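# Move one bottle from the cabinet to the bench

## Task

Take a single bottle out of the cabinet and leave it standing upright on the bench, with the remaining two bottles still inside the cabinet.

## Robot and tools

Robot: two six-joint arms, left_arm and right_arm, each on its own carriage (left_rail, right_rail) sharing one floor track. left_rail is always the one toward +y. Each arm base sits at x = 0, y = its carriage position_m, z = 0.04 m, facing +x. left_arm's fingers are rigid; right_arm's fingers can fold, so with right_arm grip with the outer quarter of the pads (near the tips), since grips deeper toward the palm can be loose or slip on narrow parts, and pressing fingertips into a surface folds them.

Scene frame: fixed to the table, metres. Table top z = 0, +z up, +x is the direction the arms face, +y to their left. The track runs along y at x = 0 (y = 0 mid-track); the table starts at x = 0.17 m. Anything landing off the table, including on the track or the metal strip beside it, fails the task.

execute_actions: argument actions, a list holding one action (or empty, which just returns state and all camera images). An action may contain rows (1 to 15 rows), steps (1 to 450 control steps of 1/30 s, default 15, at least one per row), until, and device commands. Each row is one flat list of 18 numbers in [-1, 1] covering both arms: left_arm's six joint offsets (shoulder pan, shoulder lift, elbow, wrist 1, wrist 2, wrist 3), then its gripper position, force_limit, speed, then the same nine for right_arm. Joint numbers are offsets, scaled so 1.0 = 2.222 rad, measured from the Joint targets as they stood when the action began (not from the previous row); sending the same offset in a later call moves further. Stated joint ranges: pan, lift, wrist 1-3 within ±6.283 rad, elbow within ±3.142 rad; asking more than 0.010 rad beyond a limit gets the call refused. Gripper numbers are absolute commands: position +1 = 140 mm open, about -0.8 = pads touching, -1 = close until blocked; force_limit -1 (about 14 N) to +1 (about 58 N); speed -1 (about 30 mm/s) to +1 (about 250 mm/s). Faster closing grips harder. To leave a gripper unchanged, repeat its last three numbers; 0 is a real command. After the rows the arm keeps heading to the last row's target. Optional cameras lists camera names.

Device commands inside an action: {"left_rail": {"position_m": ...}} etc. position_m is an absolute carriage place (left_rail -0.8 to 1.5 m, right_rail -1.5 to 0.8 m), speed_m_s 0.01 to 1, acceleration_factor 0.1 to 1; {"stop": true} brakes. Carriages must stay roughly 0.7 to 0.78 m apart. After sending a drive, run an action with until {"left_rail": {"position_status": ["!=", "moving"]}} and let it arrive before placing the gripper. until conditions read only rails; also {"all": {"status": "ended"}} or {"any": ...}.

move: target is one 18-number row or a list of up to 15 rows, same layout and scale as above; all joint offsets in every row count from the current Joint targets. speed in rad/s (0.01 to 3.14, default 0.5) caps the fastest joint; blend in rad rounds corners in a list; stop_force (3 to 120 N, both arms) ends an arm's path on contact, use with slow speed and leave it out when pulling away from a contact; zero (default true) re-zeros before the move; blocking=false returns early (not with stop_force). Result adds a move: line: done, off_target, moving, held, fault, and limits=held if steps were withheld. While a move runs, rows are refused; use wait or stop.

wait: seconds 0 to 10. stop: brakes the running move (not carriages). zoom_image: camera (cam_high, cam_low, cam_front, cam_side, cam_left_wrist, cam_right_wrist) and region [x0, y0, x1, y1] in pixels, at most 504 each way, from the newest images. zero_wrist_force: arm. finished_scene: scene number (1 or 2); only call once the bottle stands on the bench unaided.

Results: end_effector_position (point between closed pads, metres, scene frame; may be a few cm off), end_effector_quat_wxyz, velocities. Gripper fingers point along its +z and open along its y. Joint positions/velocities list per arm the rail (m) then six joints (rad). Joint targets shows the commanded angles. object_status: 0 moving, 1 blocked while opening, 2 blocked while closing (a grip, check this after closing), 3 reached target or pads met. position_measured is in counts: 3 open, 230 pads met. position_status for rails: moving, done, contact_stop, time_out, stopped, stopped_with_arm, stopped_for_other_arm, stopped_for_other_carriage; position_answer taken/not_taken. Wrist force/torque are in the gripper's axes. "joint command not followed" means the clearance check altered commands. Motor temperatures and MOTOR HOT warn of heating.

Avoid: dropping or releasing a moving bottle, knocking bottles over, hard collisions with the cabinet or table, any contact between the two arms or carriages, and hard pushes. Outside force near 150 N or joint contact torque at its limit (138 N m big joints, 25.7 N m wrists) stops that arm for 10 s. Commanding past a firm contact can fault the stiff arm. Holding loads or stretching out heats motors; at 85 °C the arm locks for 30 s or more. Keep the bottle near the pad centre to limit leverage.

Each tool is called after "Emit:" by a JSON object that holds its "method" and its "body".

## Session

Emit:
{"method": "execute_actions", "body": {"actions": []}}

Scene clock: 0.00 s.
left_arm: end_effector_position=(+0.3456, +0.9894, +0.5800) position_measured=3 object_status=3 end_effector_quat_wxyz=(+0.000, +0.000, +1.000, +0.000) | right_arm: end_effector_position=(+0.3456, -1.1060, +0.5800) position_measured=3 object_status=3 end_effector_quat_wxyz=(+0.000, +0.000, +1.000, +0.000)
Joint positions: left_arm=[0.962 -0.316 -1.725 0.971 -0.816 -1.571 -0.316] | right_arm=[-1.133 -0.316 -1.725 0.971 -0.816 -1.571 -0.316]
Joint velocities: within noise
Joint torques (N m): no reading
Motor temperatures (°C): left_arm=[34 29 33 38 38 36] | right_arm=[31 29 36 40 36 45]
Wrist force (N): no reading
Wrist torque (N m): no reading
Wrist force, peak (N): no reading
Joint targets: left_arm=[0.962 -0.316 -1.725 0.971 -0.816 -1.571 -0.316] | right_arm=[-1.133 -0.316 -1.725 0.971 -0.816 -1.571 -0.316]
Tool commands: left_gripper/position=+1.0 left_gripper/force_limit=+1.0 left_gripper/speed=+1.0 right_gripper/position=+1.0 right_gripper/force_limit=+1.0 right_gripper/speed=+1.0
left_rail: position_m=0.962 position_status=done
right_rail: position_m=-1.133 position_status=done
camera_calibration:
cam_left_wrist: T_world_to_cam=[[0.0128708, 0.999837, -0.0126651, -0.977139], [0.956388, -0.00861304, 0.291971, -0.478059], [0.291814, -0.0158707, -0.956343, 0.613133], [0, 0, 0, 1]] pos_world=[0.290866, 0.982593, 0.713569]
cam_right_wrist: T_world_to_cam=[[-0.00842687, 0.998703, -0.0502131, 1.1556], [0.932291, 0.0260056, 0.360773, -0.498829], [0.361611, -0.043773, -0.931301, 0.507267], [0, 0, 0, 1]] pos_world=[0.291358, -1.11893, 0.710409]

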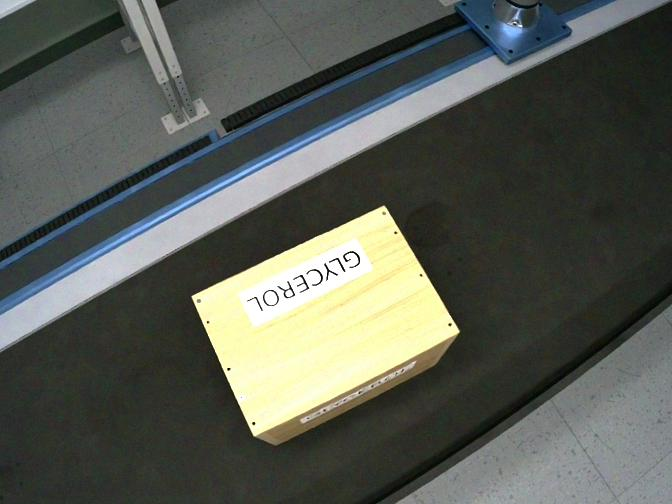

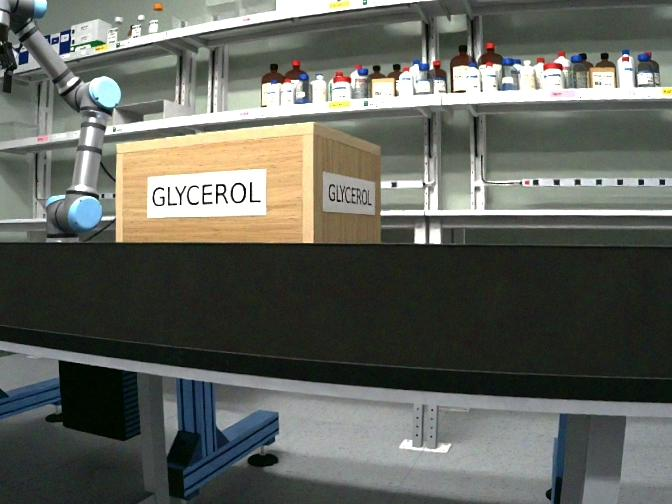

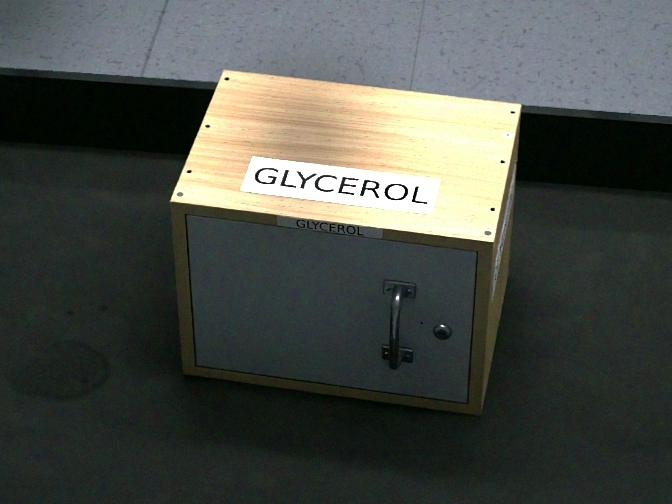

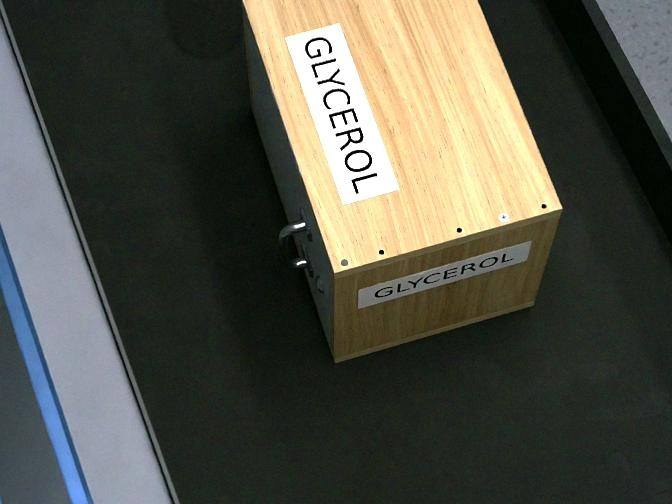

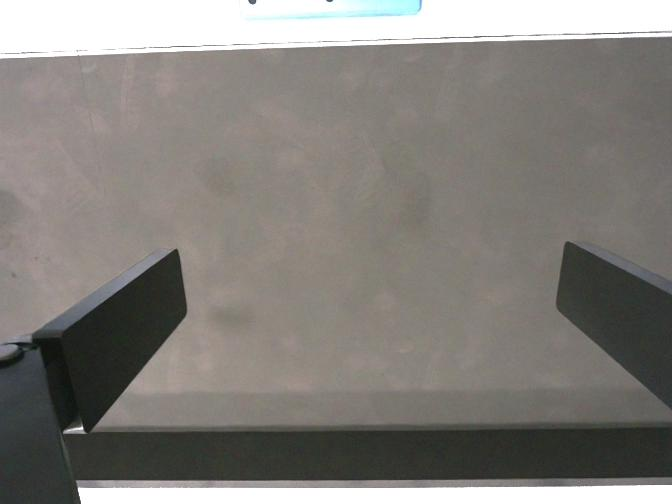

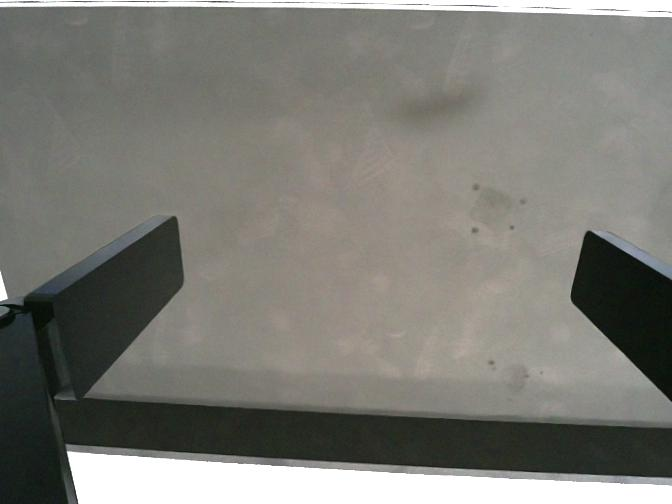

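Emit:
{"method": "zoom_image", "body": {"camera": "cam_front", "region": [420, 210, 540, 430]}}

Emit:
{"method": "zoom_image", "body": {"camera": "cam_front", "region": [150, 170, 290, 400]}}

Emit:
{"method": "zoom_image", "body": {"camera": "cam_front", "region": [360, 260, 480, 390]}}

Scaled by 2.291.

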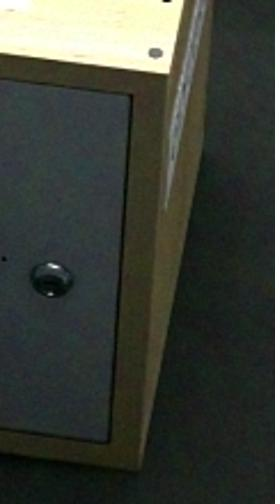

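Scaled by 2.191.

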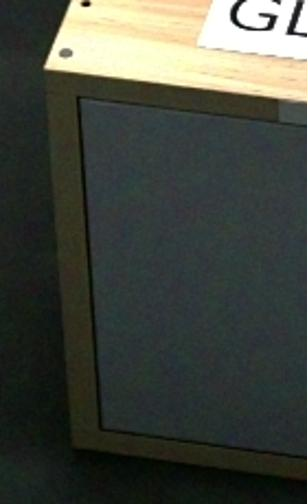

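Scaled by 3.877.

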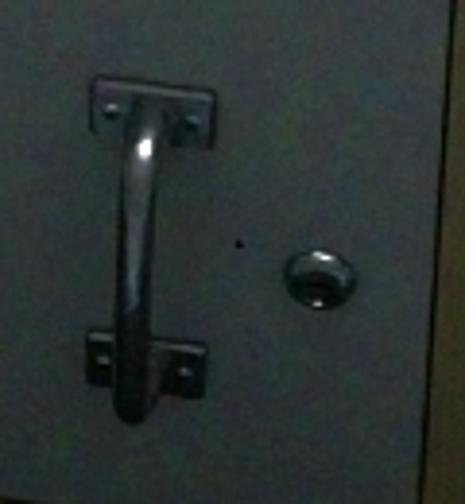

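Emit:
{"method": "zoom_image", "body": {"camera": "cam_high", "region": [170, 190, 480, 460]}}

Emit:
{"method": "zoom_image", "body": {"camera": "cam_side", "region": [230, 0, 580, 380]}}

Emit:
{"method": "zoom_image", "body": {"camera": "cam_low", "region": [90, 100, 400, 260]}}

Scaled by 1.626.

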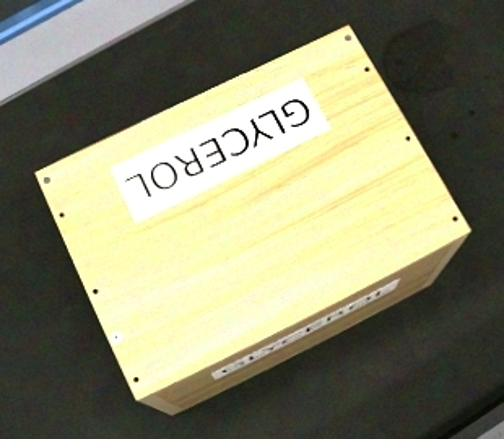

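Scaled by 1.326.

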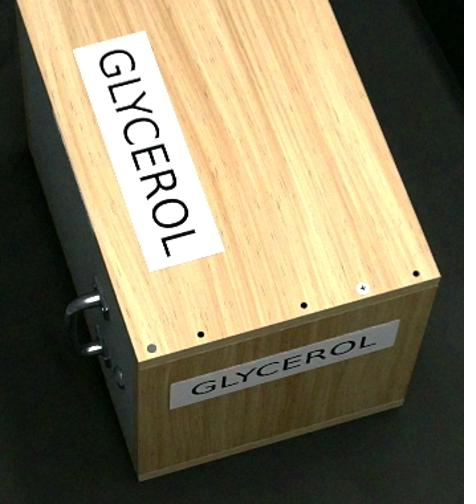

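Scaled by 1.626.

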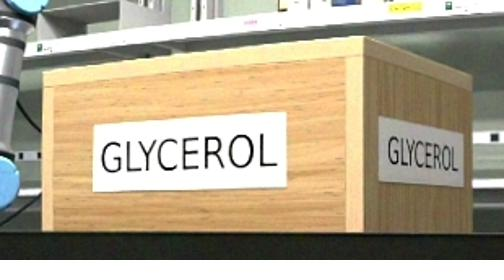

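Emit:
{"method": "zoom_image", "body": {"camera": "cam_side", "region": [0, 0, 200, 504]}}

Emit:
{"method": "zoom_image", "body": {"camera": "cam_side", "region": [540, 0, 672, 300]}}

Emit:
{"method": "zoom_image", "body": {"camera": "cam_high", "region": [0, 180, 350, 380]}}

Emit:
{"method": "zoom_image", "body": {"camera": "cam_high", "region": [350, 0, 672, 200]}}

Emit:
{"method": "zoom_image", "body": {"camera": "cam_high", "region": [360, 270, 672, 504]}}

Emit:
{"method": "zoom_image", "body": {"camera": "cam_front", "region": [0, 40, 336, 240]}}

Emit:
{"method": "zoom_image", "body": {"camera": "cam_front", "region": [400, 60, 672, 240]}}

Scaled by 1.000.

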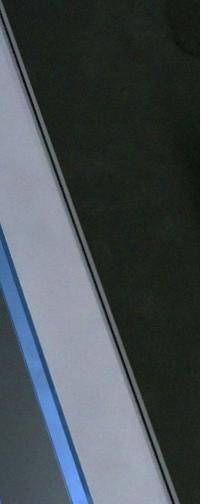

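Scaled by 1.680.

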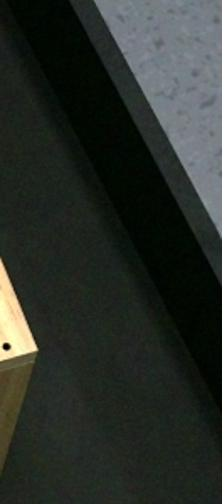

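Scaled by 1.440.

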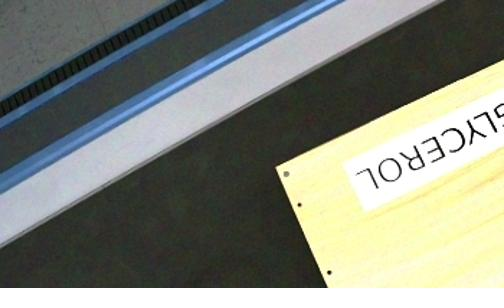

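Scaled by 1.565.

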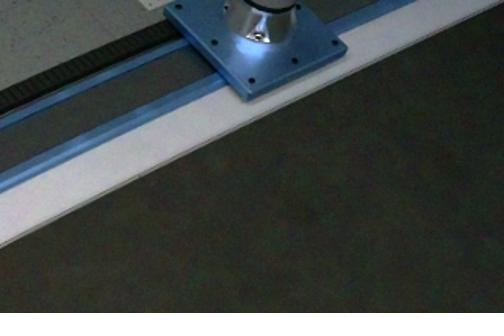

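Scaled by 1.615.

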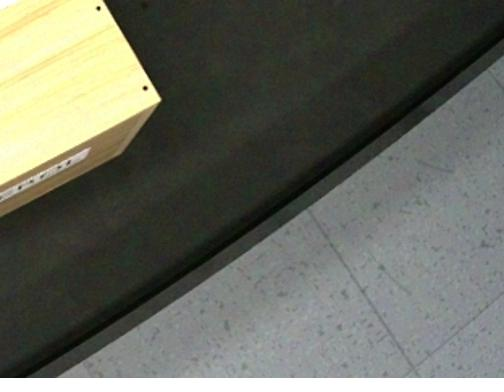

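Scaled by 1.500.

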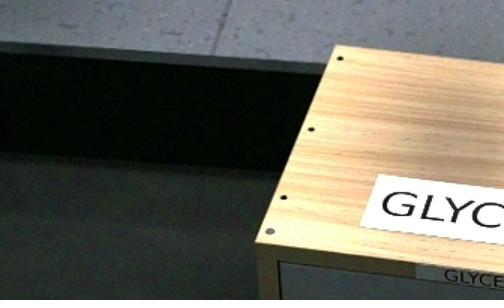

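Scaled by 1.853.

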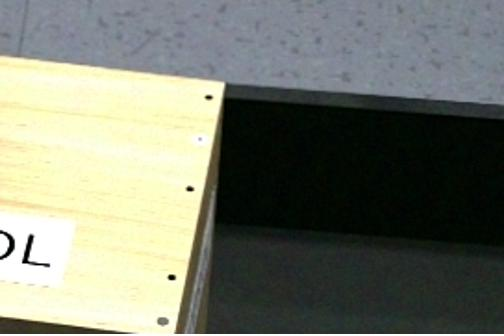

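Emit:
{"method": "execute_actions", "body": {"actions": [{"right_rail": {"position_m": -1.5, "speed_m_s": 0.4, "acceleration_factor": 0.3}, "left_rail": {"position_m": -0.12, "speed_m_s": 0.4, "acceleration_factor": 0.3}, "steps": 300, "until": {"all": {"status": "ended"}}}], "cameras": ["cam_left_wrist", "cam_front", "cam_high", "cam_side"]}}

Scene clock: 7.17 s.
left_arm: end_effector_position=(+0.3456, -0.0927, +0.5800) position_measured=3 object_status=3 end_effector_quat_wxyz=(+0.000, +0.000, +1.000, +0.000) | right_arm: end_effector_position=(+0.3456, -1.4727, +0.5800) position_measured=3 object_status=3 end_effector_quat_wxyz=(+0.000, +0.000, +1.000, +0.000)
Joint positions: left_arm=[-0.12 -0.316 -1.725 0.971 -0.816 -1.571 -0.316] | right_arm=[-1.5 -0.316 -1.725 0.971 -0.816 -1.571 -0.316]
Joint torques (N m): left_arm=[-0.42 -13.49 -19.83 -3.14 -0.29 0.06] | right_arm=[0.97 -12.64 -18.82 -2.64 0.13 0.1]
Wrist force (N): left_arm=[0.0 -0.3 0.0] | right_arm=[-0.1 0.0 0.1]
Wrist torque (N m): left_arm=[-0.06 0.01 0.01] | right_arm=[-0.01 0.03 0.01]
Wrist force, peak (N): left_arm=[-0.2 1.0 0.2] | right_arm=[0.0 1.1 0.1]
Joint targets: left_arm=[-0.120 -0.316 -1.725 0.971 -0.816 -1.571 -0.316] | right_arm=[-1.500 -0.316 -1.725 0.971 -0.816 -1.571 -0.316]
Tool commands: left_gripper/position=+1.0 left_gripper/force_limit=+1.0 left_gripper/speed=+1.0 right_gripper/position=+1.0 right_gripper/force_limit=+1.0 right_gripper/speed=+1.0
left_rail: position_m=-0.120 speed_m_s=0.40 position_status=done
right_rail: position_m=-1.500 speed_m_s=0.40 position_status=done
camera_calibration:
cam_left_wrist: T_world_to_cam=[[0.0128708, 0.999837, -0.0126651, 0.104885], [0.956388, -0.00861304, 0.291971, -0.48738], [0.291814, -0.0158707, -0.956343, 0.595958], [0, 0, 0, 1]] pos_world=[0.290866, -0.0996073, 0.713569]
Images, in order (width x height): cam_high 672x504, cam_front 672x504, cam_side 672x504, cam_left_wrist 672x504.

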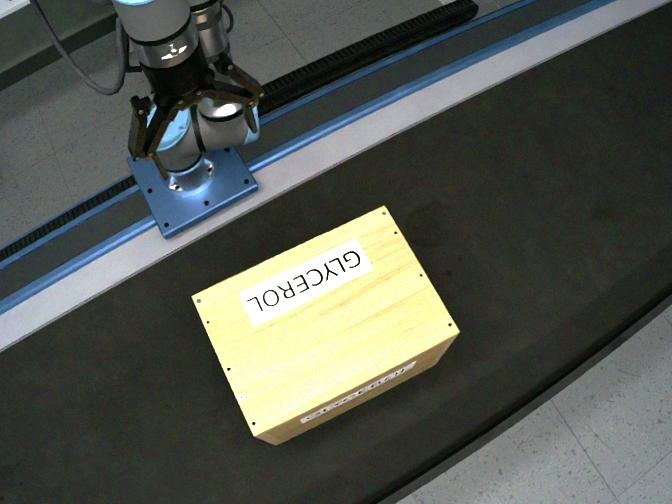

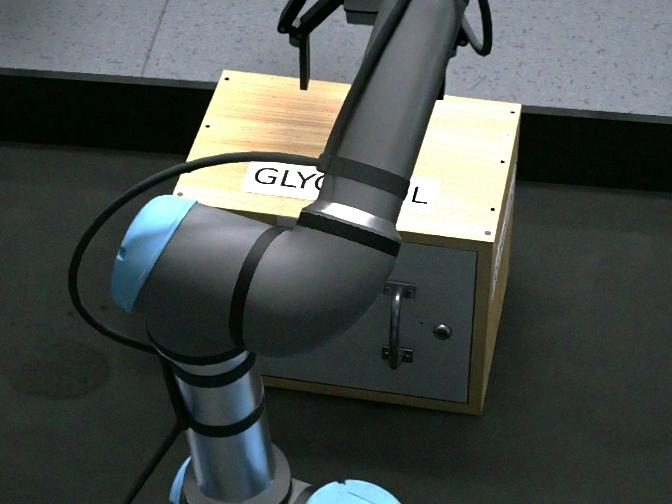

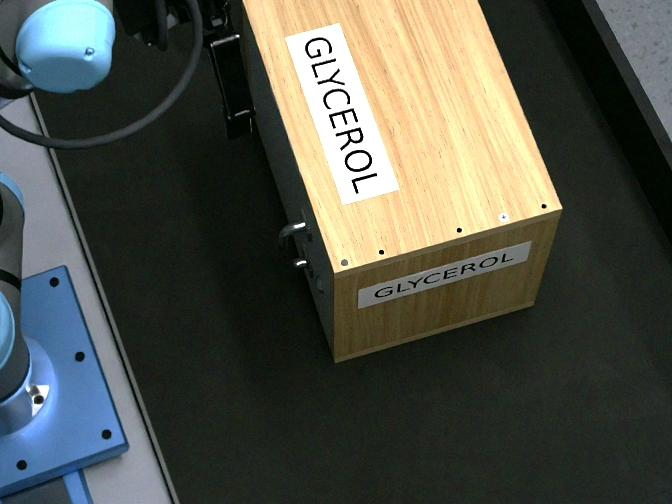

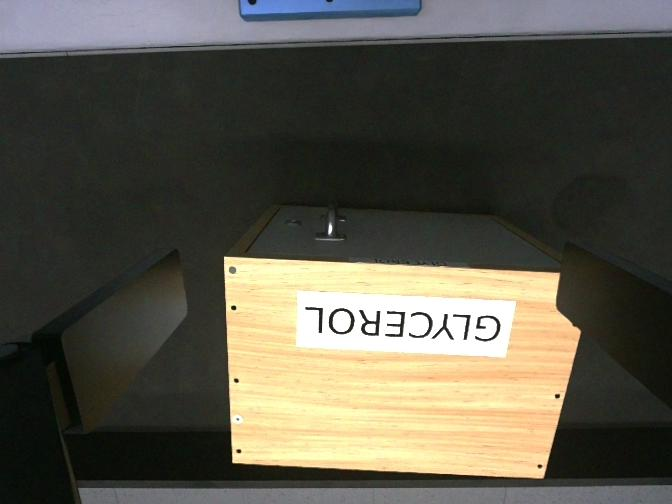

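Emit:
{"method": "zoom_image", "body": {"camera": "cam_left_wrist", "region": [200, 190, 400, 300]}}

Emit:
{"method": "zoom_image", "body": {"camera": "cam_left_wrist", "region": [440, 190, 600, 350]}}

Emit:
{"method": "zoom_image", "body": {"camera": "cam_left_wrist", "region": [0, 0, 672, 100]}}

Emit:
{"method": "zoom_image", "body": {"camera": "cam_left_wrist", "region": [200, 380, 600, 504]}}

Scaled by 2.520.

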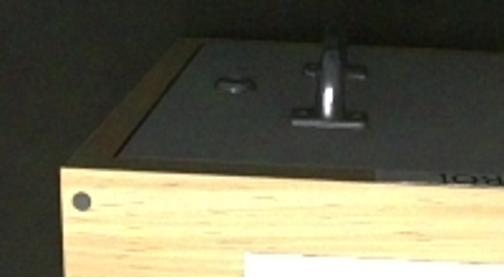

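Scaled by 3.150.

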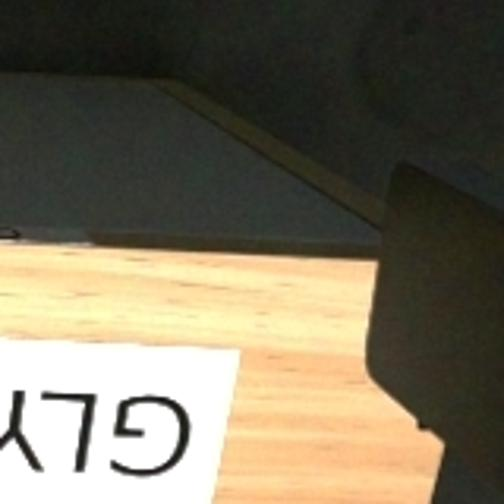

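Region (0, 0, 672, 100) is 672x100 pixels. A region can be at most 504 by 504 pixels.

Scaled by 1.260.

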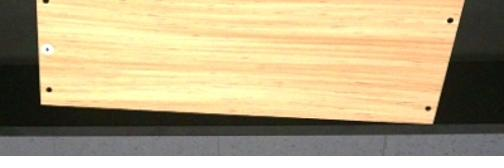

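Emit:
{"method": "zoom_image", "body": {"camera": "cam_left_wrist", "region": [0, 0, 300, 100]}}

Emit:
{"method": "zoom_image", "body": {"camera": "cam_left_wrist", "region": [372, 0, 672, 100]}}

Emit:
{"method": "zoom_image", "body": {"camera": "cam_left_wrist", "region": [72, 404, 272, 504]}}

Emit:
{"method": "zoom_image", "body": {"camera": "cam_left_wrist", "region": [500, 404, 672, 504]}}

Scaled by 1.680.

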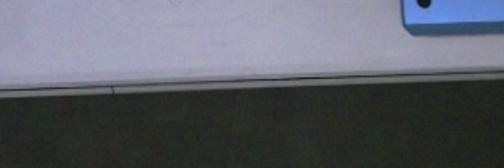

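Scaled by 1.680.

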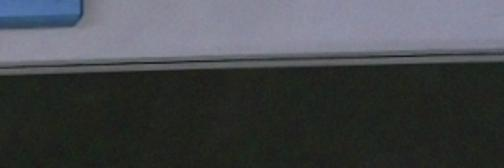

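Scaled by 2.520.

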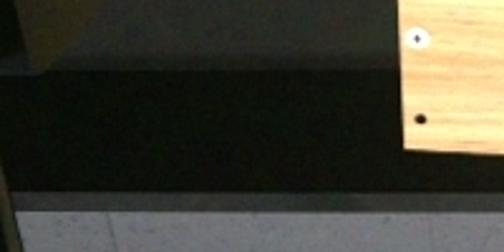

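Scaled by 2.930.

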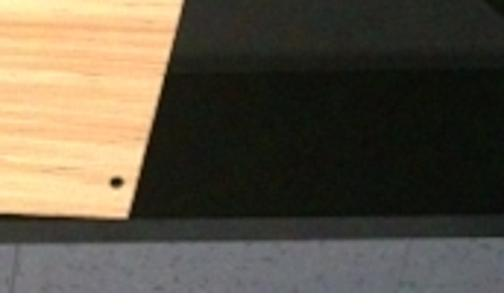

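Emit:
{"method": "execute_actions", "body": {"actions": [{"left_rail": {"position_m": -0.45, "speed_m_s": 0.25, "acceleration_factor": 0.3}, "steps": 150, "until": {"left_rail": {"position_status": ["!=", "moving"]}}}], "cameras": ["cam_left_wrist"]}}

Emit:
{"method": "move", "body": {"target": [0.3982, 0.03087, 0.18667, -0.21789, 0, 0.43434, 0.0, 0.0, -1, 0, 0, 0, 0, 0, 0, 1, 1, 1], "speed": 0.4, "cameras": ["cam_left_wrist", "cam_front", "cam_side", "cam_high"]}}

Scene clock: 11.10 s.
left_arm: end_effector_position=(+0.3456, -0.4227, +0.5800) position_measured=3 object_status=3 end_effector_quat_wxyz=(+0.000, +0.000, +1.000, +0.000) | right_arm: end_effector_position=(+0.3456, -1.4727, +0.5800) position_measured=3 object_status=3 end_effector_quat_wxyz=(+0.000, +0.000, +1.000, +0.000)
Joint positions: left_arm=[-0.45 -0.316 -1.725 0.971 -0.816 -1.571 -0.316] | right_arm=[-1.5 -0.316 -1.725 0.971 -0.816 -1.571 -0.316]
Joint torques (N m): left_arm=[0.31 -13.91 -20.01 -3.24 -0.26 -0.02] | right_arm=[0.58 -12.58 -18.46 -2.63 0.12 0.09]
Wrist force (N): left_arm=[-0.1 -0.2 -0.1] | right_arm=[-0.2 -0.1 0.2]
Wrist torque (N m): left_arm=[-0.05 0.00 0.01] | right_arm=[-0.02 0.05 0.00]
Wrist force, peak (N): left_arm=[-0.2 0.8 0.4] | right_arm=[-0.2 0.3 0.2]
Joint targets: left_arm=[-0.450 -0.316 -1.725 0.971 -0.816 -1.571 -0.316] | right_arm=[-1.500 -0.316 -1.725 0.971 -0.816 -1.571 -0.316]
Tool commands: left_gripper/position=+1.0 left_gripper/force_limit=+1.0 left_gripper/speed=+1.0 right_gripper/position=+1.0 right_gripper/force_limit=+1.0 right_gripper/speed=+1.0
left_rail: position_m=-0.450 speed_m_s=0.25 position_status=done
right_rail: position_m=-1.500 speed_m_s=0.40 position_status=done
camera_calibration:
cam_left_wrist: T_world_to_cam=[[0.0128708, 0.999837, -0.0126651, 0.434831], [0.956388, -0.00861304, 0.291971, -0.490222], [0.291814, -0.0158707, -0.956343, 0.59072], [0, 0, 0, 1]] pos_world=[0.290866, -0.429607, 0.713569]
Images, in order (width x height): cam_left_wrist 672x504.

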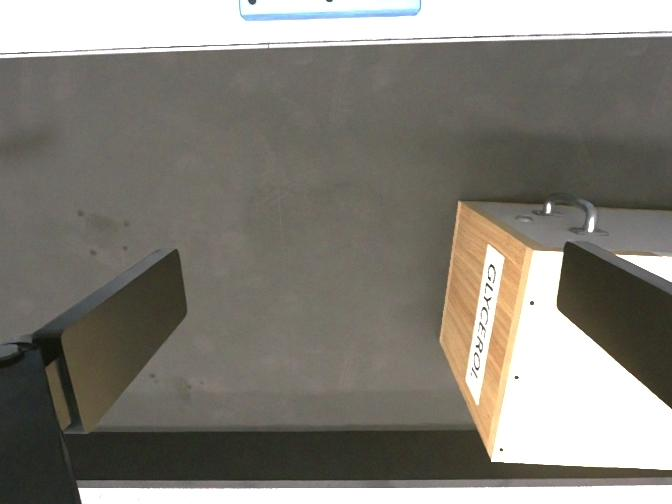

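Scene clock: 14.13 s.
left_arm: end_effector_position=(+0.3001, -0.1001, +0.4201) position_measured=129 object_status=3 end_effector_quat_wxyz=(+0.000, +0.040, +0.999, +0.000) | right_arm: end_effector_position=(+0.3456, -1.4727, +0.5800) position_measured=3 object_status=3 end_effector_quat_wxyz=(+0.000, +0.000, +1.000, +0.000)
Joint positions: left_arm=[-0.45 0.569 -1.657 1.385 -1.3 -1.571 0.649] | right_arm=[-1.5 -0.316 -1.725 0.971 -0.816 -1.571 -0.316]
Joint torques (N m): left_arm=[11.41 -12.28 -16.66 -6 -0.25 2.06] | right_arm=[0.87 -13 -18.96 -2.57 0.19 0.09]
Wrist force (N): left_arm=[-0.1 0.2 0.4] | right_arm=[0.0 0.1 -0.2]
Wrist torque (N m): left_arm=[0.09 0.04 -0.05] | right_arm=[0.02 0.01 0.00]
Wrist force, peak (N): left_arm=[1.0 1.6 0.6] | right_arm=[0.2 -0.4 0.1]
Joint targets: left_arm=[-0.450 0.569 -1.657 1.385 -1.300 -1.571 0.649] | right_arm=[-1.500 -0.316 -1.725 0.971 -0.816 -1.571 -0.316]
left_rail: position_m=-0.450 speed_m_s=0.25 position_status=done
right_rail: position_m=-1.500 speed_m_s=0.40 position_status=done
move: done
camera_calibration:
cam_left_wrist: T_world_to_cam=[[0.0930327, 0.995588, -0.0122254, 0.0861105], [0.952439, -0.0854086, 0.292517, -0.403929], [0.290182, -0.0388576, -0.956182, 0.454266], [0, 0, 0, 1]] pos_world=[0.244886, -0.102578, 0.55357]
Images, in order (width x height): cam_high 672x504, cam_front 672x504, cam_side 672x504, cam_left_wrist 672x504.

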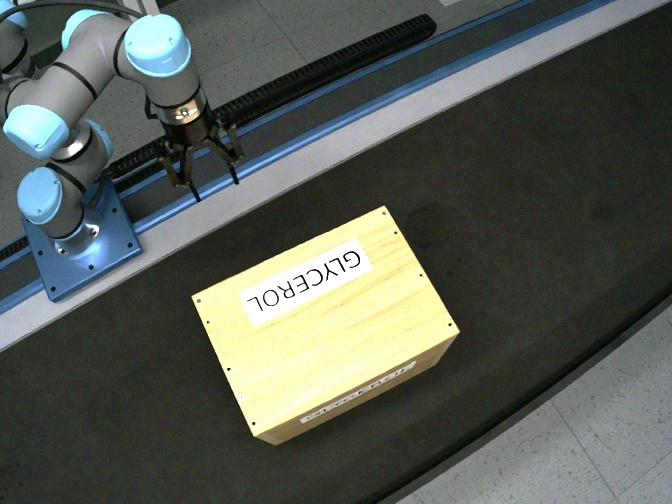

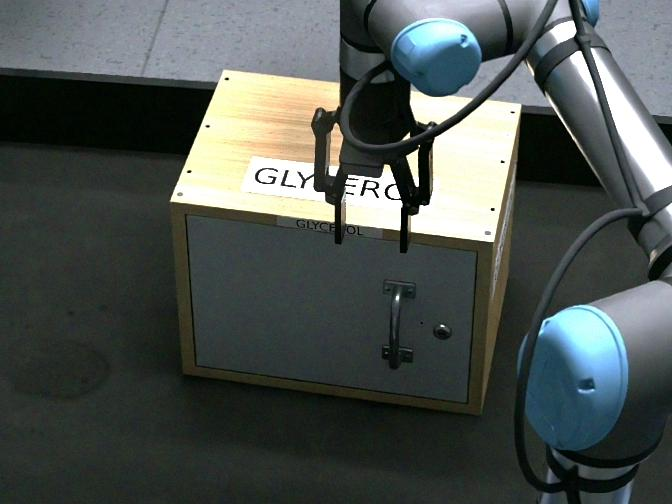

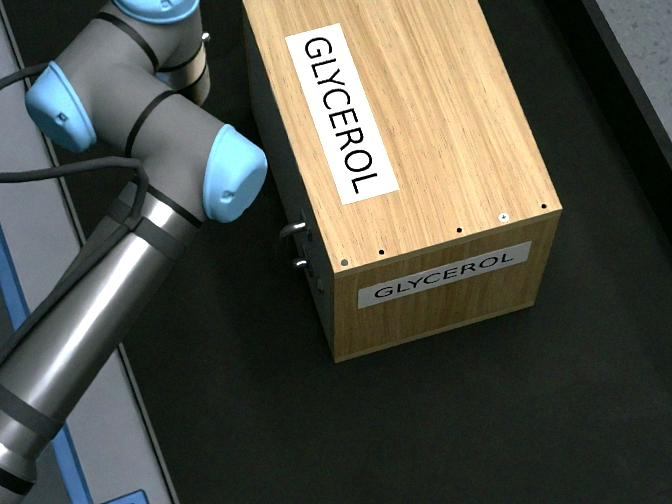

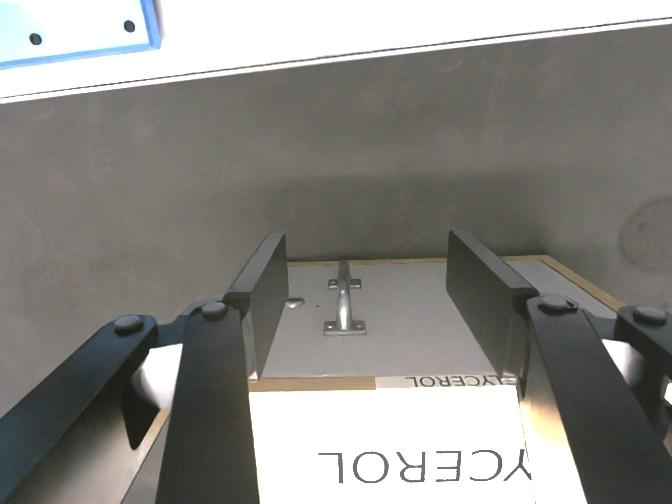

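Emit:
{"method": "zoom_image", "body": {"camera": "cam_left_wrist", "region": [270, 240, 470, 400]}}

Emit:
{"method": "zoom_image", "body": {"camera": "cam_left_wrist", "region": [500, 230, 660, 350]}}

Emit:
{"method": "zoom_image", "body": {"camera": "cam_left_wrist", "region": [0, 20, 504, 120]}}

Scaled by 2.520.

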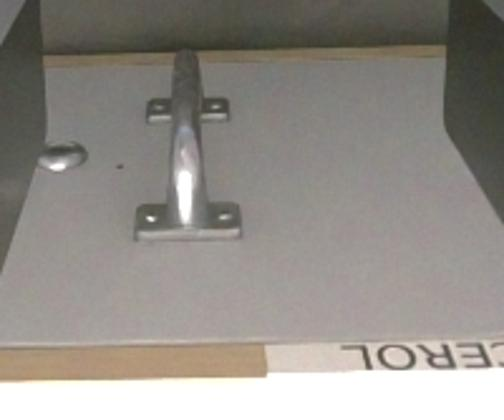

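Scaled by 3.150.

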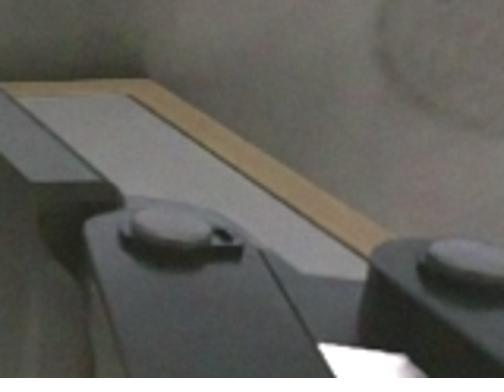

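Scaled by 1.000.

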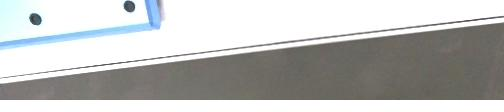

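Emit:
{"method": "move", "body": {"target": [-0.06858, 0.05117, 0.13607, -0.18698, 0, -0.06736, 0.0, 0.0, -1, 0, 0, 0, 0, 0, 0, 1, 1, 1], "speed": 0.3, "stop_force": 10, "cameras": ["cam_left_wrist", "cam_front", "cam_side"]}}

Scene clock: 19.70 s.
left_arm: end_effector_position=(+0.4031, -0.1260, +0.2597) position_measured=129 object_status=3 end_effector_quat_wxyz=(+0.000, +0.041, +0.999, +0.000) | right_arm: end_effector_position=(+0.3456, -1.4727, +0.5800) position_measured=3 object_status=3 end_effector_quat_wxyz=(+0.000, +0.000, +1.000, +0.000)
Joint positions: left_arm=[-0.45 0.416 -1.543 1.688 -1.716 -1.571 0.499] | right_arm=[-1.5 -0.316 -1.725 0.971 -0.816 -1.571 -0.316]
Joint torques (N m): left_arm=[-12.35 -17.42 -17.66 -6.1 -0.13 -1.65] | right_arm=[0.78 -13.06 -18.99 -2.45 0.26 0.06]
Wrist force (N): left_arm=[0.4 0.5 0.3] | right_arm=[0.0 0.0 -0.1]
Wrist torque (N m): left_arm=[0.11 -0.08 0.03] | right_arm=[0.01 0.01 0.00]
Wrist force, peak (N): left_arm=[0.9 0.6 -1.1] | right_arm=[0.0 -0.2 0.4]
Joint targets: left_arm=[-0.450 0.416 -1.543 1.688 -1.716 -1.571 0.499] | right_arm=[-1.500 -0.316 -1.725 0.971 -0.816 -1.571 -0.316]
left_rail: position_m=-0.450 speed_m_s=0.25 position_status=done
right_rail: position_m=-1.500 speed_m_s=0.40 position_status=done
move: done
camera_calibration:
cam_left_wrist: T_world_to_cam=[[0.0957409, 0.995327, -0.0125791, 0.0993167], [0.95235, -0.0879159, 0.292061, -0.45745], [0.289591, -0.0399419, -0.956317, 0.270221], [0, 0, 0, 1]] pos_world=[0.347891, -0.128277, 0.393269]
Images, in order (width x height): cam_front 672x504, cam_side 672x504, cam_left_wrist 672x504.

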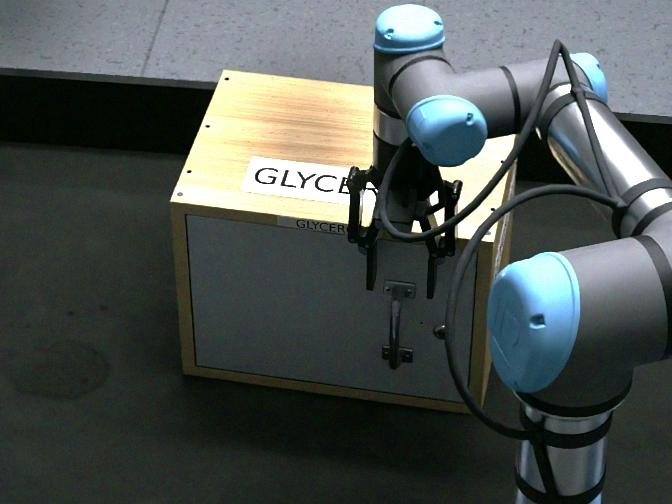

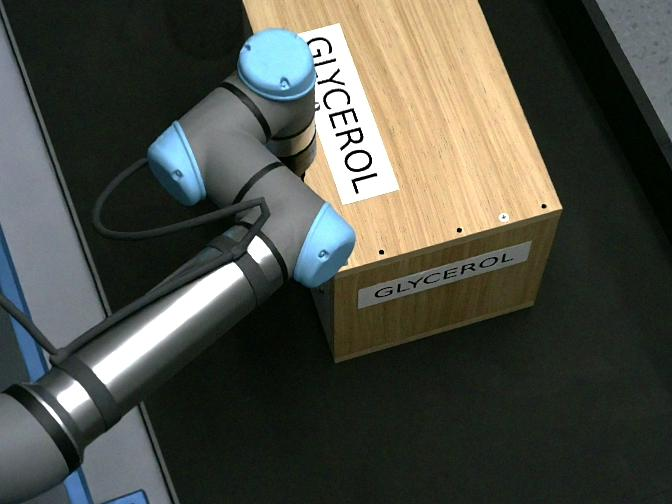

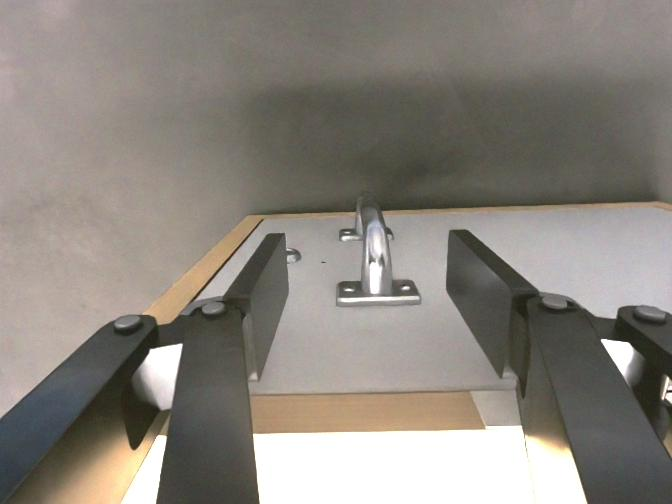

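Emit:
{"method": "move", "body": {"target": [0.005867, 0.019914, 0.049631, -0.069535, 0, 0.005862, 0.0, 0.0, -1, 0, 0, 0, 0, 0, 0, 1, 1, 1], "speed": 0.1, "stop_force": 8, "cameras": ["cam_left_wrist", "cam_front", "cam_side"]}}

Scene clock: 24.70 s.
left_arm: end_effector_position=(+0.4038, -0.1185, +0.1997) position_measured=129 object_status=3 end_effector_quat_wxyz=(+0.000, +0.041, +0.999, +0.000) | right_arm: end_effector_position=(+0.3456, -1.4727, +0.5800) position_measured=3 object_status=3 end_effector_quat_wxyz=(+0.000, +0.000, +1.000, +0.000)
Joint positions: left_arm=[-0.45 0.429 -1.499 1.798 -1.87 -1.571 0.512] | right_arm=[-1.5 -0.316 -1.725 0.971 -0.816 -1.571 -0.316]
Joint torques (N m): left_arm=[10.38 -19.32 -16.33 -5.97 -0.4 2.06] | right_arm=[0.74 -13.44 -18.68 -2.35 0.39 0.04]
Wrist force (N): left_arm=[0.3 0.7 0.1] | right_arm=[-0.2 -0.3 0.0]
Wrist torque (N m): left_arm=[0.13 -0.05 -0.04] | right_arm=[-0.07 0.03 -0.01]
Wrist force, peak (N): left_arm=[0.0 1.0 0.1] | right_arm=[-0.3 0.4 0.2]
Joint targets: left_arm=[-0.450 0.429 -1.499 1.798 -1.870 -1.571 0.512] | right_arm=[-1.500 -0.316 -1.725 0.971 -0.816 -1.571 -0.316]
left_rail: position_m=-0.450 speed_m_s=0.25 position_status=done
right_rail: position_m=-1.500 speed_m_s=0.40 position_status=done
move: done
camera_calibration:
cam_left_wrist: T_world_to_cam=[[0.0957409, 0.995327, -0.0125791, 0.09103], [0.95235, -0.0879159, 0.292061, -0.439934], [0.289591, -0.0399419, -0.956317, 0.212939], [0, 0, 0, 1]] pos_world=[0.348591, -0.120777, 0.333269]
Images, in order (width x height): cam_front 672x504, cam_side 672x504, cam_left_wrist 672x504.

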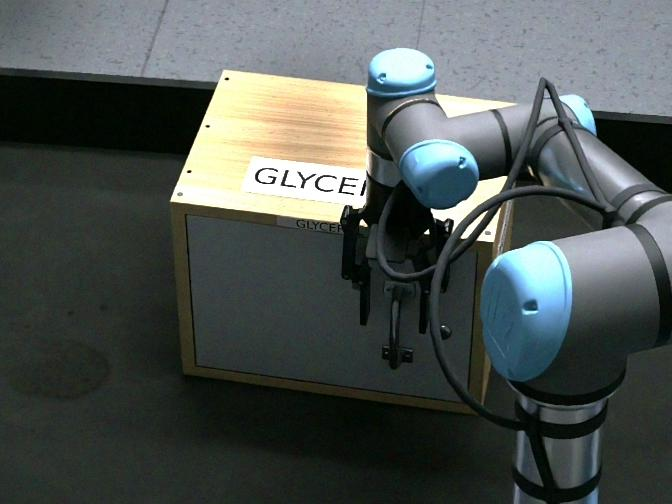

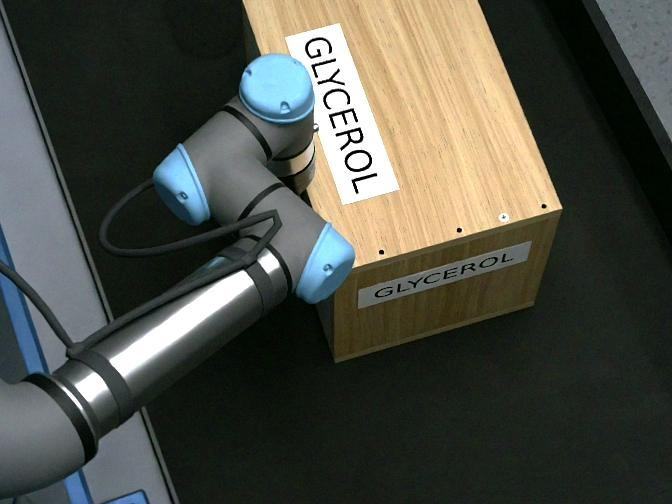

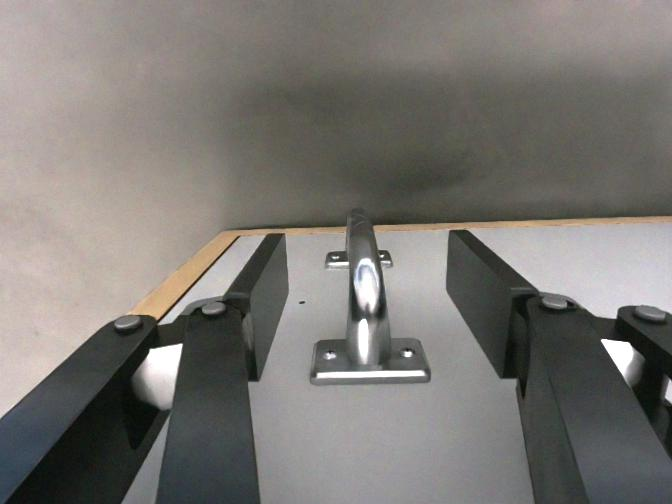

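Emit:
{"method": "execute_actions", "body": {"actions": [{"rows": [[0,0,0,0,0,0,-1,0.0,-1,0,0,0,0,0,0,1,1,1]], "steps": 90}], "cameras": ["cam_left_wrist"]}}

Scene clock: 28.13 s.
left_arm: end_effector_position=(+0.4038, -0.1185, +0.1997) position_measured=214 object_status=2 end_effector_quat_wxyz=(+0.000, +0.041, +0.999, +0.000) | right_arm: end_effector_position=(+0.3456, -1.4727, +0.5800) position_measured=3 object_status=3 end_effector_quat_wxyz=(+0.000, +0.000, +1.000, +0.000)
Joint positions: left_arm=[-0.45 0.429 -1.499 1.798 -1.87 -1.571 0.512] | right_arm=[-1.5 -0.316 -1.725 0.971 -0.816 -1.571 -0.316]
Joint torques (N m): left_arm=[10.51 -19.72 -32.27 -5.87 5.13 1.88] | right_arm=[1.16 -13.05 -18.63 -2.25 0.39 0.02]
Wrist force (N): left_arm=[4.0 -12.8 -7.3] | right_arm=[0.2 -0.2 0.0]
Wrist torque (N m): left_arm=[0.38 -0.03 -0.25] | right_arm=[-0.04 -0.06 0.00]
Wrist force, peak (N): left_arm=[6.4 -24.0 -9.7] | right_arm=[-0.1 0.0 0.4]
Joint targets: left_arm=[-0.450 0.429 -1.499 1.798 -1.870 -1.571 0.512] | right_arm=[-1.500 -0.316 -1.725 0.971 -0.816 -1.571 -0.316]
left_rail: position_m=-0.450 speed_m_s=0.25 position_status=done
right_rail: position_m=-1.500 speed_m_s=0.40 position_status=done
camera_calibration:
cam_left_wrist: T_world_to_cam=[[0.0957409, 0.995327, -0.0125791, 0.09103], [0.95235, -0.0879159, 0.292061, -0.439934], [0.289591, -0.0399419, -0.956317, 0.212939], [0, 0, 0, 1]] pos_world=[0.348591, -0.120777, 0.333269]
Images, in order (width x height): cam_left_wrist 672x504.

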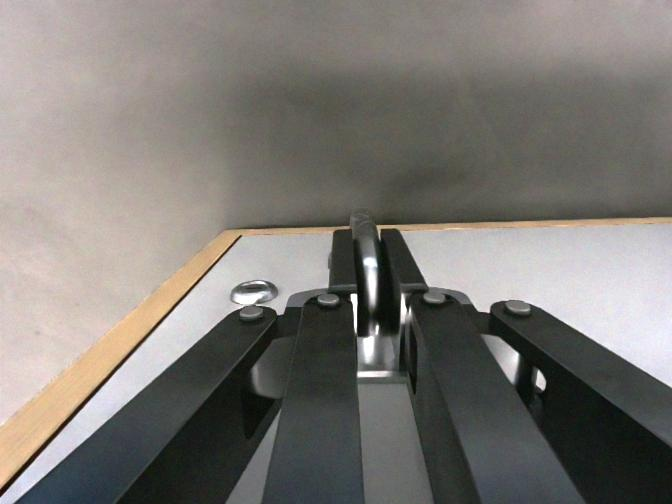

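Emit:
{"method": "move", "body": {"target": [0.004958, -0.007779, 0.008341, -0.000561, 0, 0.022587, -1, 0.0, -1, 0, 0, 0, 0, 0, 0, 1, 1, 1], "speed": 0.03, "stop_force": 25, "cameras": ["cam_front", "cam_side"]}}

Scene clock: 32.77 s.
left_arm: end_effector_position=(+0.3933, -0.1172, +0.1997) position_measured=214 object_status=2 end_effector_quat_wxyz=(+0.000, +0.061, +0.998, +0.000) | right_arm: end_effector_position=(+0.3456, -1.4727, +0.5800) position_measured=3 object_status=3 end_effector_quat_wxyz=(+0.000, +0.000, +1.000, +0.000)
Joint positions: left_arm=[-0.45 0.44 -1.516 1.816 -1.871 -1.571 0.563] | right_arm=[-1.5 -0.316 -1.725 0.971 -0.816 -1.571 -0.316]
Joint torques (N m): left_arm=[6.56 -40.85 -14.41 -2.88 -3.43 2.28] | right_arm=[0.91 -13.32 -19.05 -2.1 0.46 0.09]
Wrist force (N): left_arm=[-3.3 14.3 3.2] | right_arm=[0.0 -0.3 0.1]
Wrist torque (N m): left_arm=[0.67 0.28 -0.35] | right_arm=[-0.05 -0.01 0.00]
Wrist force, peak (N): left_arm=[4.3 -13.3 -7.3] | right_arm=[-0.4 0.1 0.3]
Joint targets: left_arm=[-0.450 0.440 -1.516 1.816 -1.871 -1.571 0.563] | right_arm=[-1.500 -0.316 -1.725 0.971 -0.816 -1.571 -0.316]
left_rail: position_m=-0.450 speed_m_s=0.25 position_status=done
right_rail: position_m=-1.500 speed_m_s=0.40 position_status=done
move: done
Images, in order (width x height): cam_front 672x504, cam_side 672x504.

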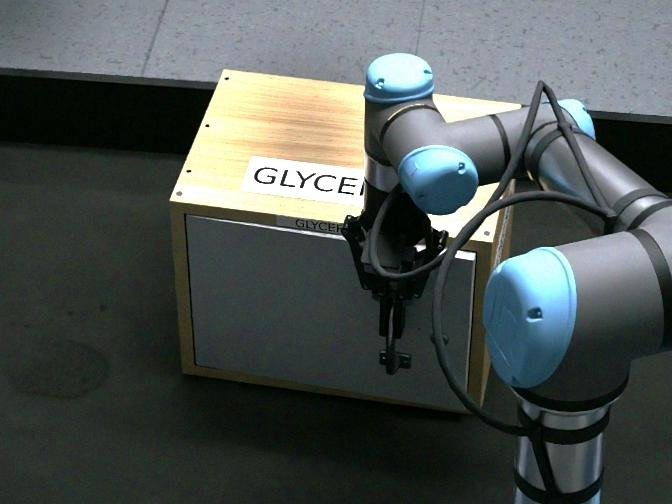

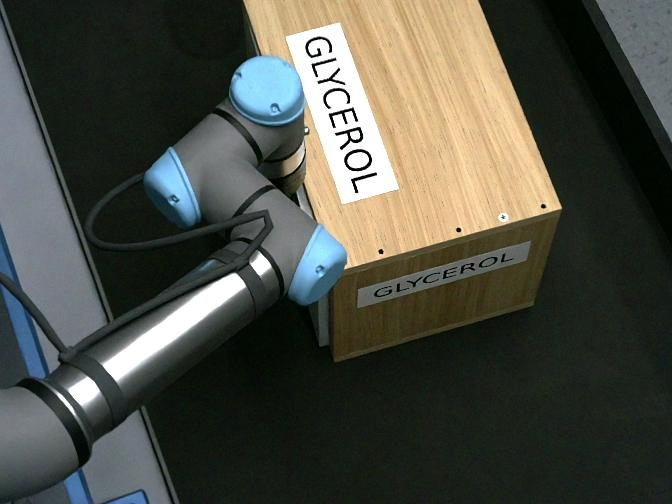

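Emit:
{"method": "move", "body": {"target": [0.017621, -0.01638, 0.017059, -0.000679, 0, 0.064751, -1, 0.0, -1, 0, 0, 0, 0, 0, 0, 1, 1, 1], "speed": 0.06, "stop_force": 25}}

Scene clock: 36.27 s.
left_arm: end_effector_position=(+0.3661, -0.1093, +0.1997) position_measured=214 object_status=2 end_effector_quat_wxyz=(+0.000, +0.113, +0.994, +0.000) | right_arm: end_effector_position=(+0.3456, -1.4727, +0.5800) position_measured=3 object_status=3 end_effector_quat_wxyz=(+0.000, +0.000, +1.000, +0.000)
Joint positions: left_arm=[-0.45 0.48 -1.552 1.854 -1.873 -1.571 0.706] | right_arm=[-1.5 -0.316 -1.725 0.971 -0.816 -1.571 -0.316]
Joint torques (N m): left_arm=[13.74 -37.1 -18.05 -6.3 -0.11 2.42] | right_arm=[0.6 -13.16 -18.73 -2.12 0.48 0.07]
Wrist force (N): left_arm=[-1.4 -7.3 -2.2] | right_arm=[0.0 0.0 0.1]
Wrist torque (N m): left_arm=[0.55 0.19 -0.29] | right_arm=[0.01 0.00 0.00]
Wrist force, peak (N): left_arm=[-0.3 -18.6 -3.6] | right_arm=[-0.2 -0.1 0.4]
Joint targets: left_arm=[-0.450 0.480 -1.552 1.854 -1.873 -1.571 0.706] | right_arm=[-1.500 -0.316 -1.725 0.971 -0.816 -1.571 -0.316]
left_rail: position_m=-0.450 speed_m_s=0.25 position_status=done
right_rail: position_m=-1.500 speed_m_s=0.40 position_status=done
move: done

Emit:
{"method": "move", "body": {"target": [[0.015281, -0.009549, 0.0097, -0.000151, 0, 0.050628, -1, 0.0, -1, 0, 0, 0, 0, 0, 0, 1, 1, 1], [0.032332, -0.016753, 0.016748, 0.000005, 0, 0.103025, -1, 0.0, -1, 0, 0, 0, 0, 0, 0, 1, 1, 1], [0.0572, -0.021861, 0.021785, 0.000077, 0, 0.175021, -1, 0.0, -1, 0, 0, 0, 0, 0, 0, 1, 1, 1], [0.083672, -0.022056, 0.021904, 0.000152, 0, 0.248622, -1, 0.0, -1, 0, 0, 0, 0, 0, 0, 1, 1, 1]], "speed": 0.12, "blend": 0.01, "stop_force": 25, "cameras": ["cam_side", "cam_front"]}}

Scene clock: 42.97 s.
left_arm: end_effector_position=(+0.2805, -0.0603, +0.1997) position_measured=214 object_status=2 end_effector_quat_wxyz=(+0.000, +0.292, +0.956, +0.000) | right_arm: end_effector_position=(+0.3456, -1.4727, +0.5800) position_measured=3 object_status=3 end_effector_quat_wxyz=(+0.000, +0.000, +1.000, +0.000)
Joint positions: left_arm=[-0.45 0.666 -1.601 1.903 -1.873 -1.571 1.259] | right_arm=[-1.5 -0.316 -1.725 0.971 -0.816 -1.571 -0.316]
Joint torques (N m): left_arm=[12.17 -37.7 -17.42 -1.15 0.14 2.14] | right_arm=[0.87 -13.61 -18.56 -1.89 0.62 0.14]
Wrist force (N): left_arm=[-4.1 5.9 4.6] | right_arm=[0.1 0.1 0.1]
Wrist torque (N m): left_arm=[0.59 0.51 -0.20] | right_arm=[0.02 -0.03 0.00]
Wrist force, peak (N): left_arm=[-0.9 -17.9 -6.5] | right_arm=[0.0 -0.1 0.5]
Joint targets: left_arm=[-0.450 0.666 -1.601 1.903 -1.873 -1.571 1.259] | right_arm=[-1.500 -0.316 -1.725 0.971 -0.816 -1.571 -0.316]
left_rail: position_m=-0.450 speed_m_s=0.25 position_status=done
right_rail: position_m=-1.500 speed_m_s=0.40 position_status=done
move: done
Images, in order (width x height): cam_front 672x504, cam_side 672x504.

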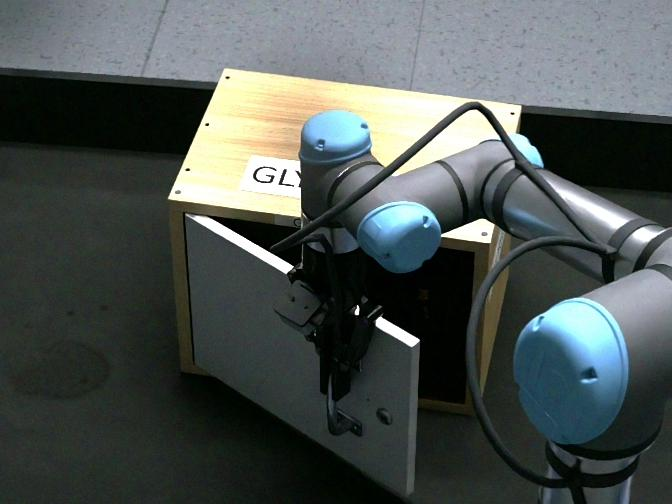

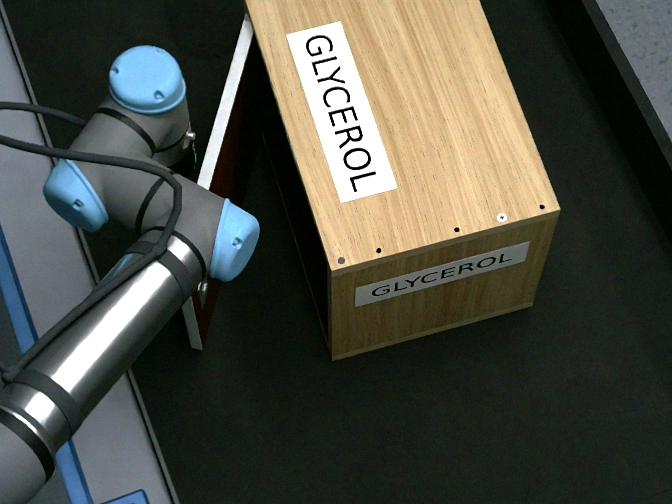

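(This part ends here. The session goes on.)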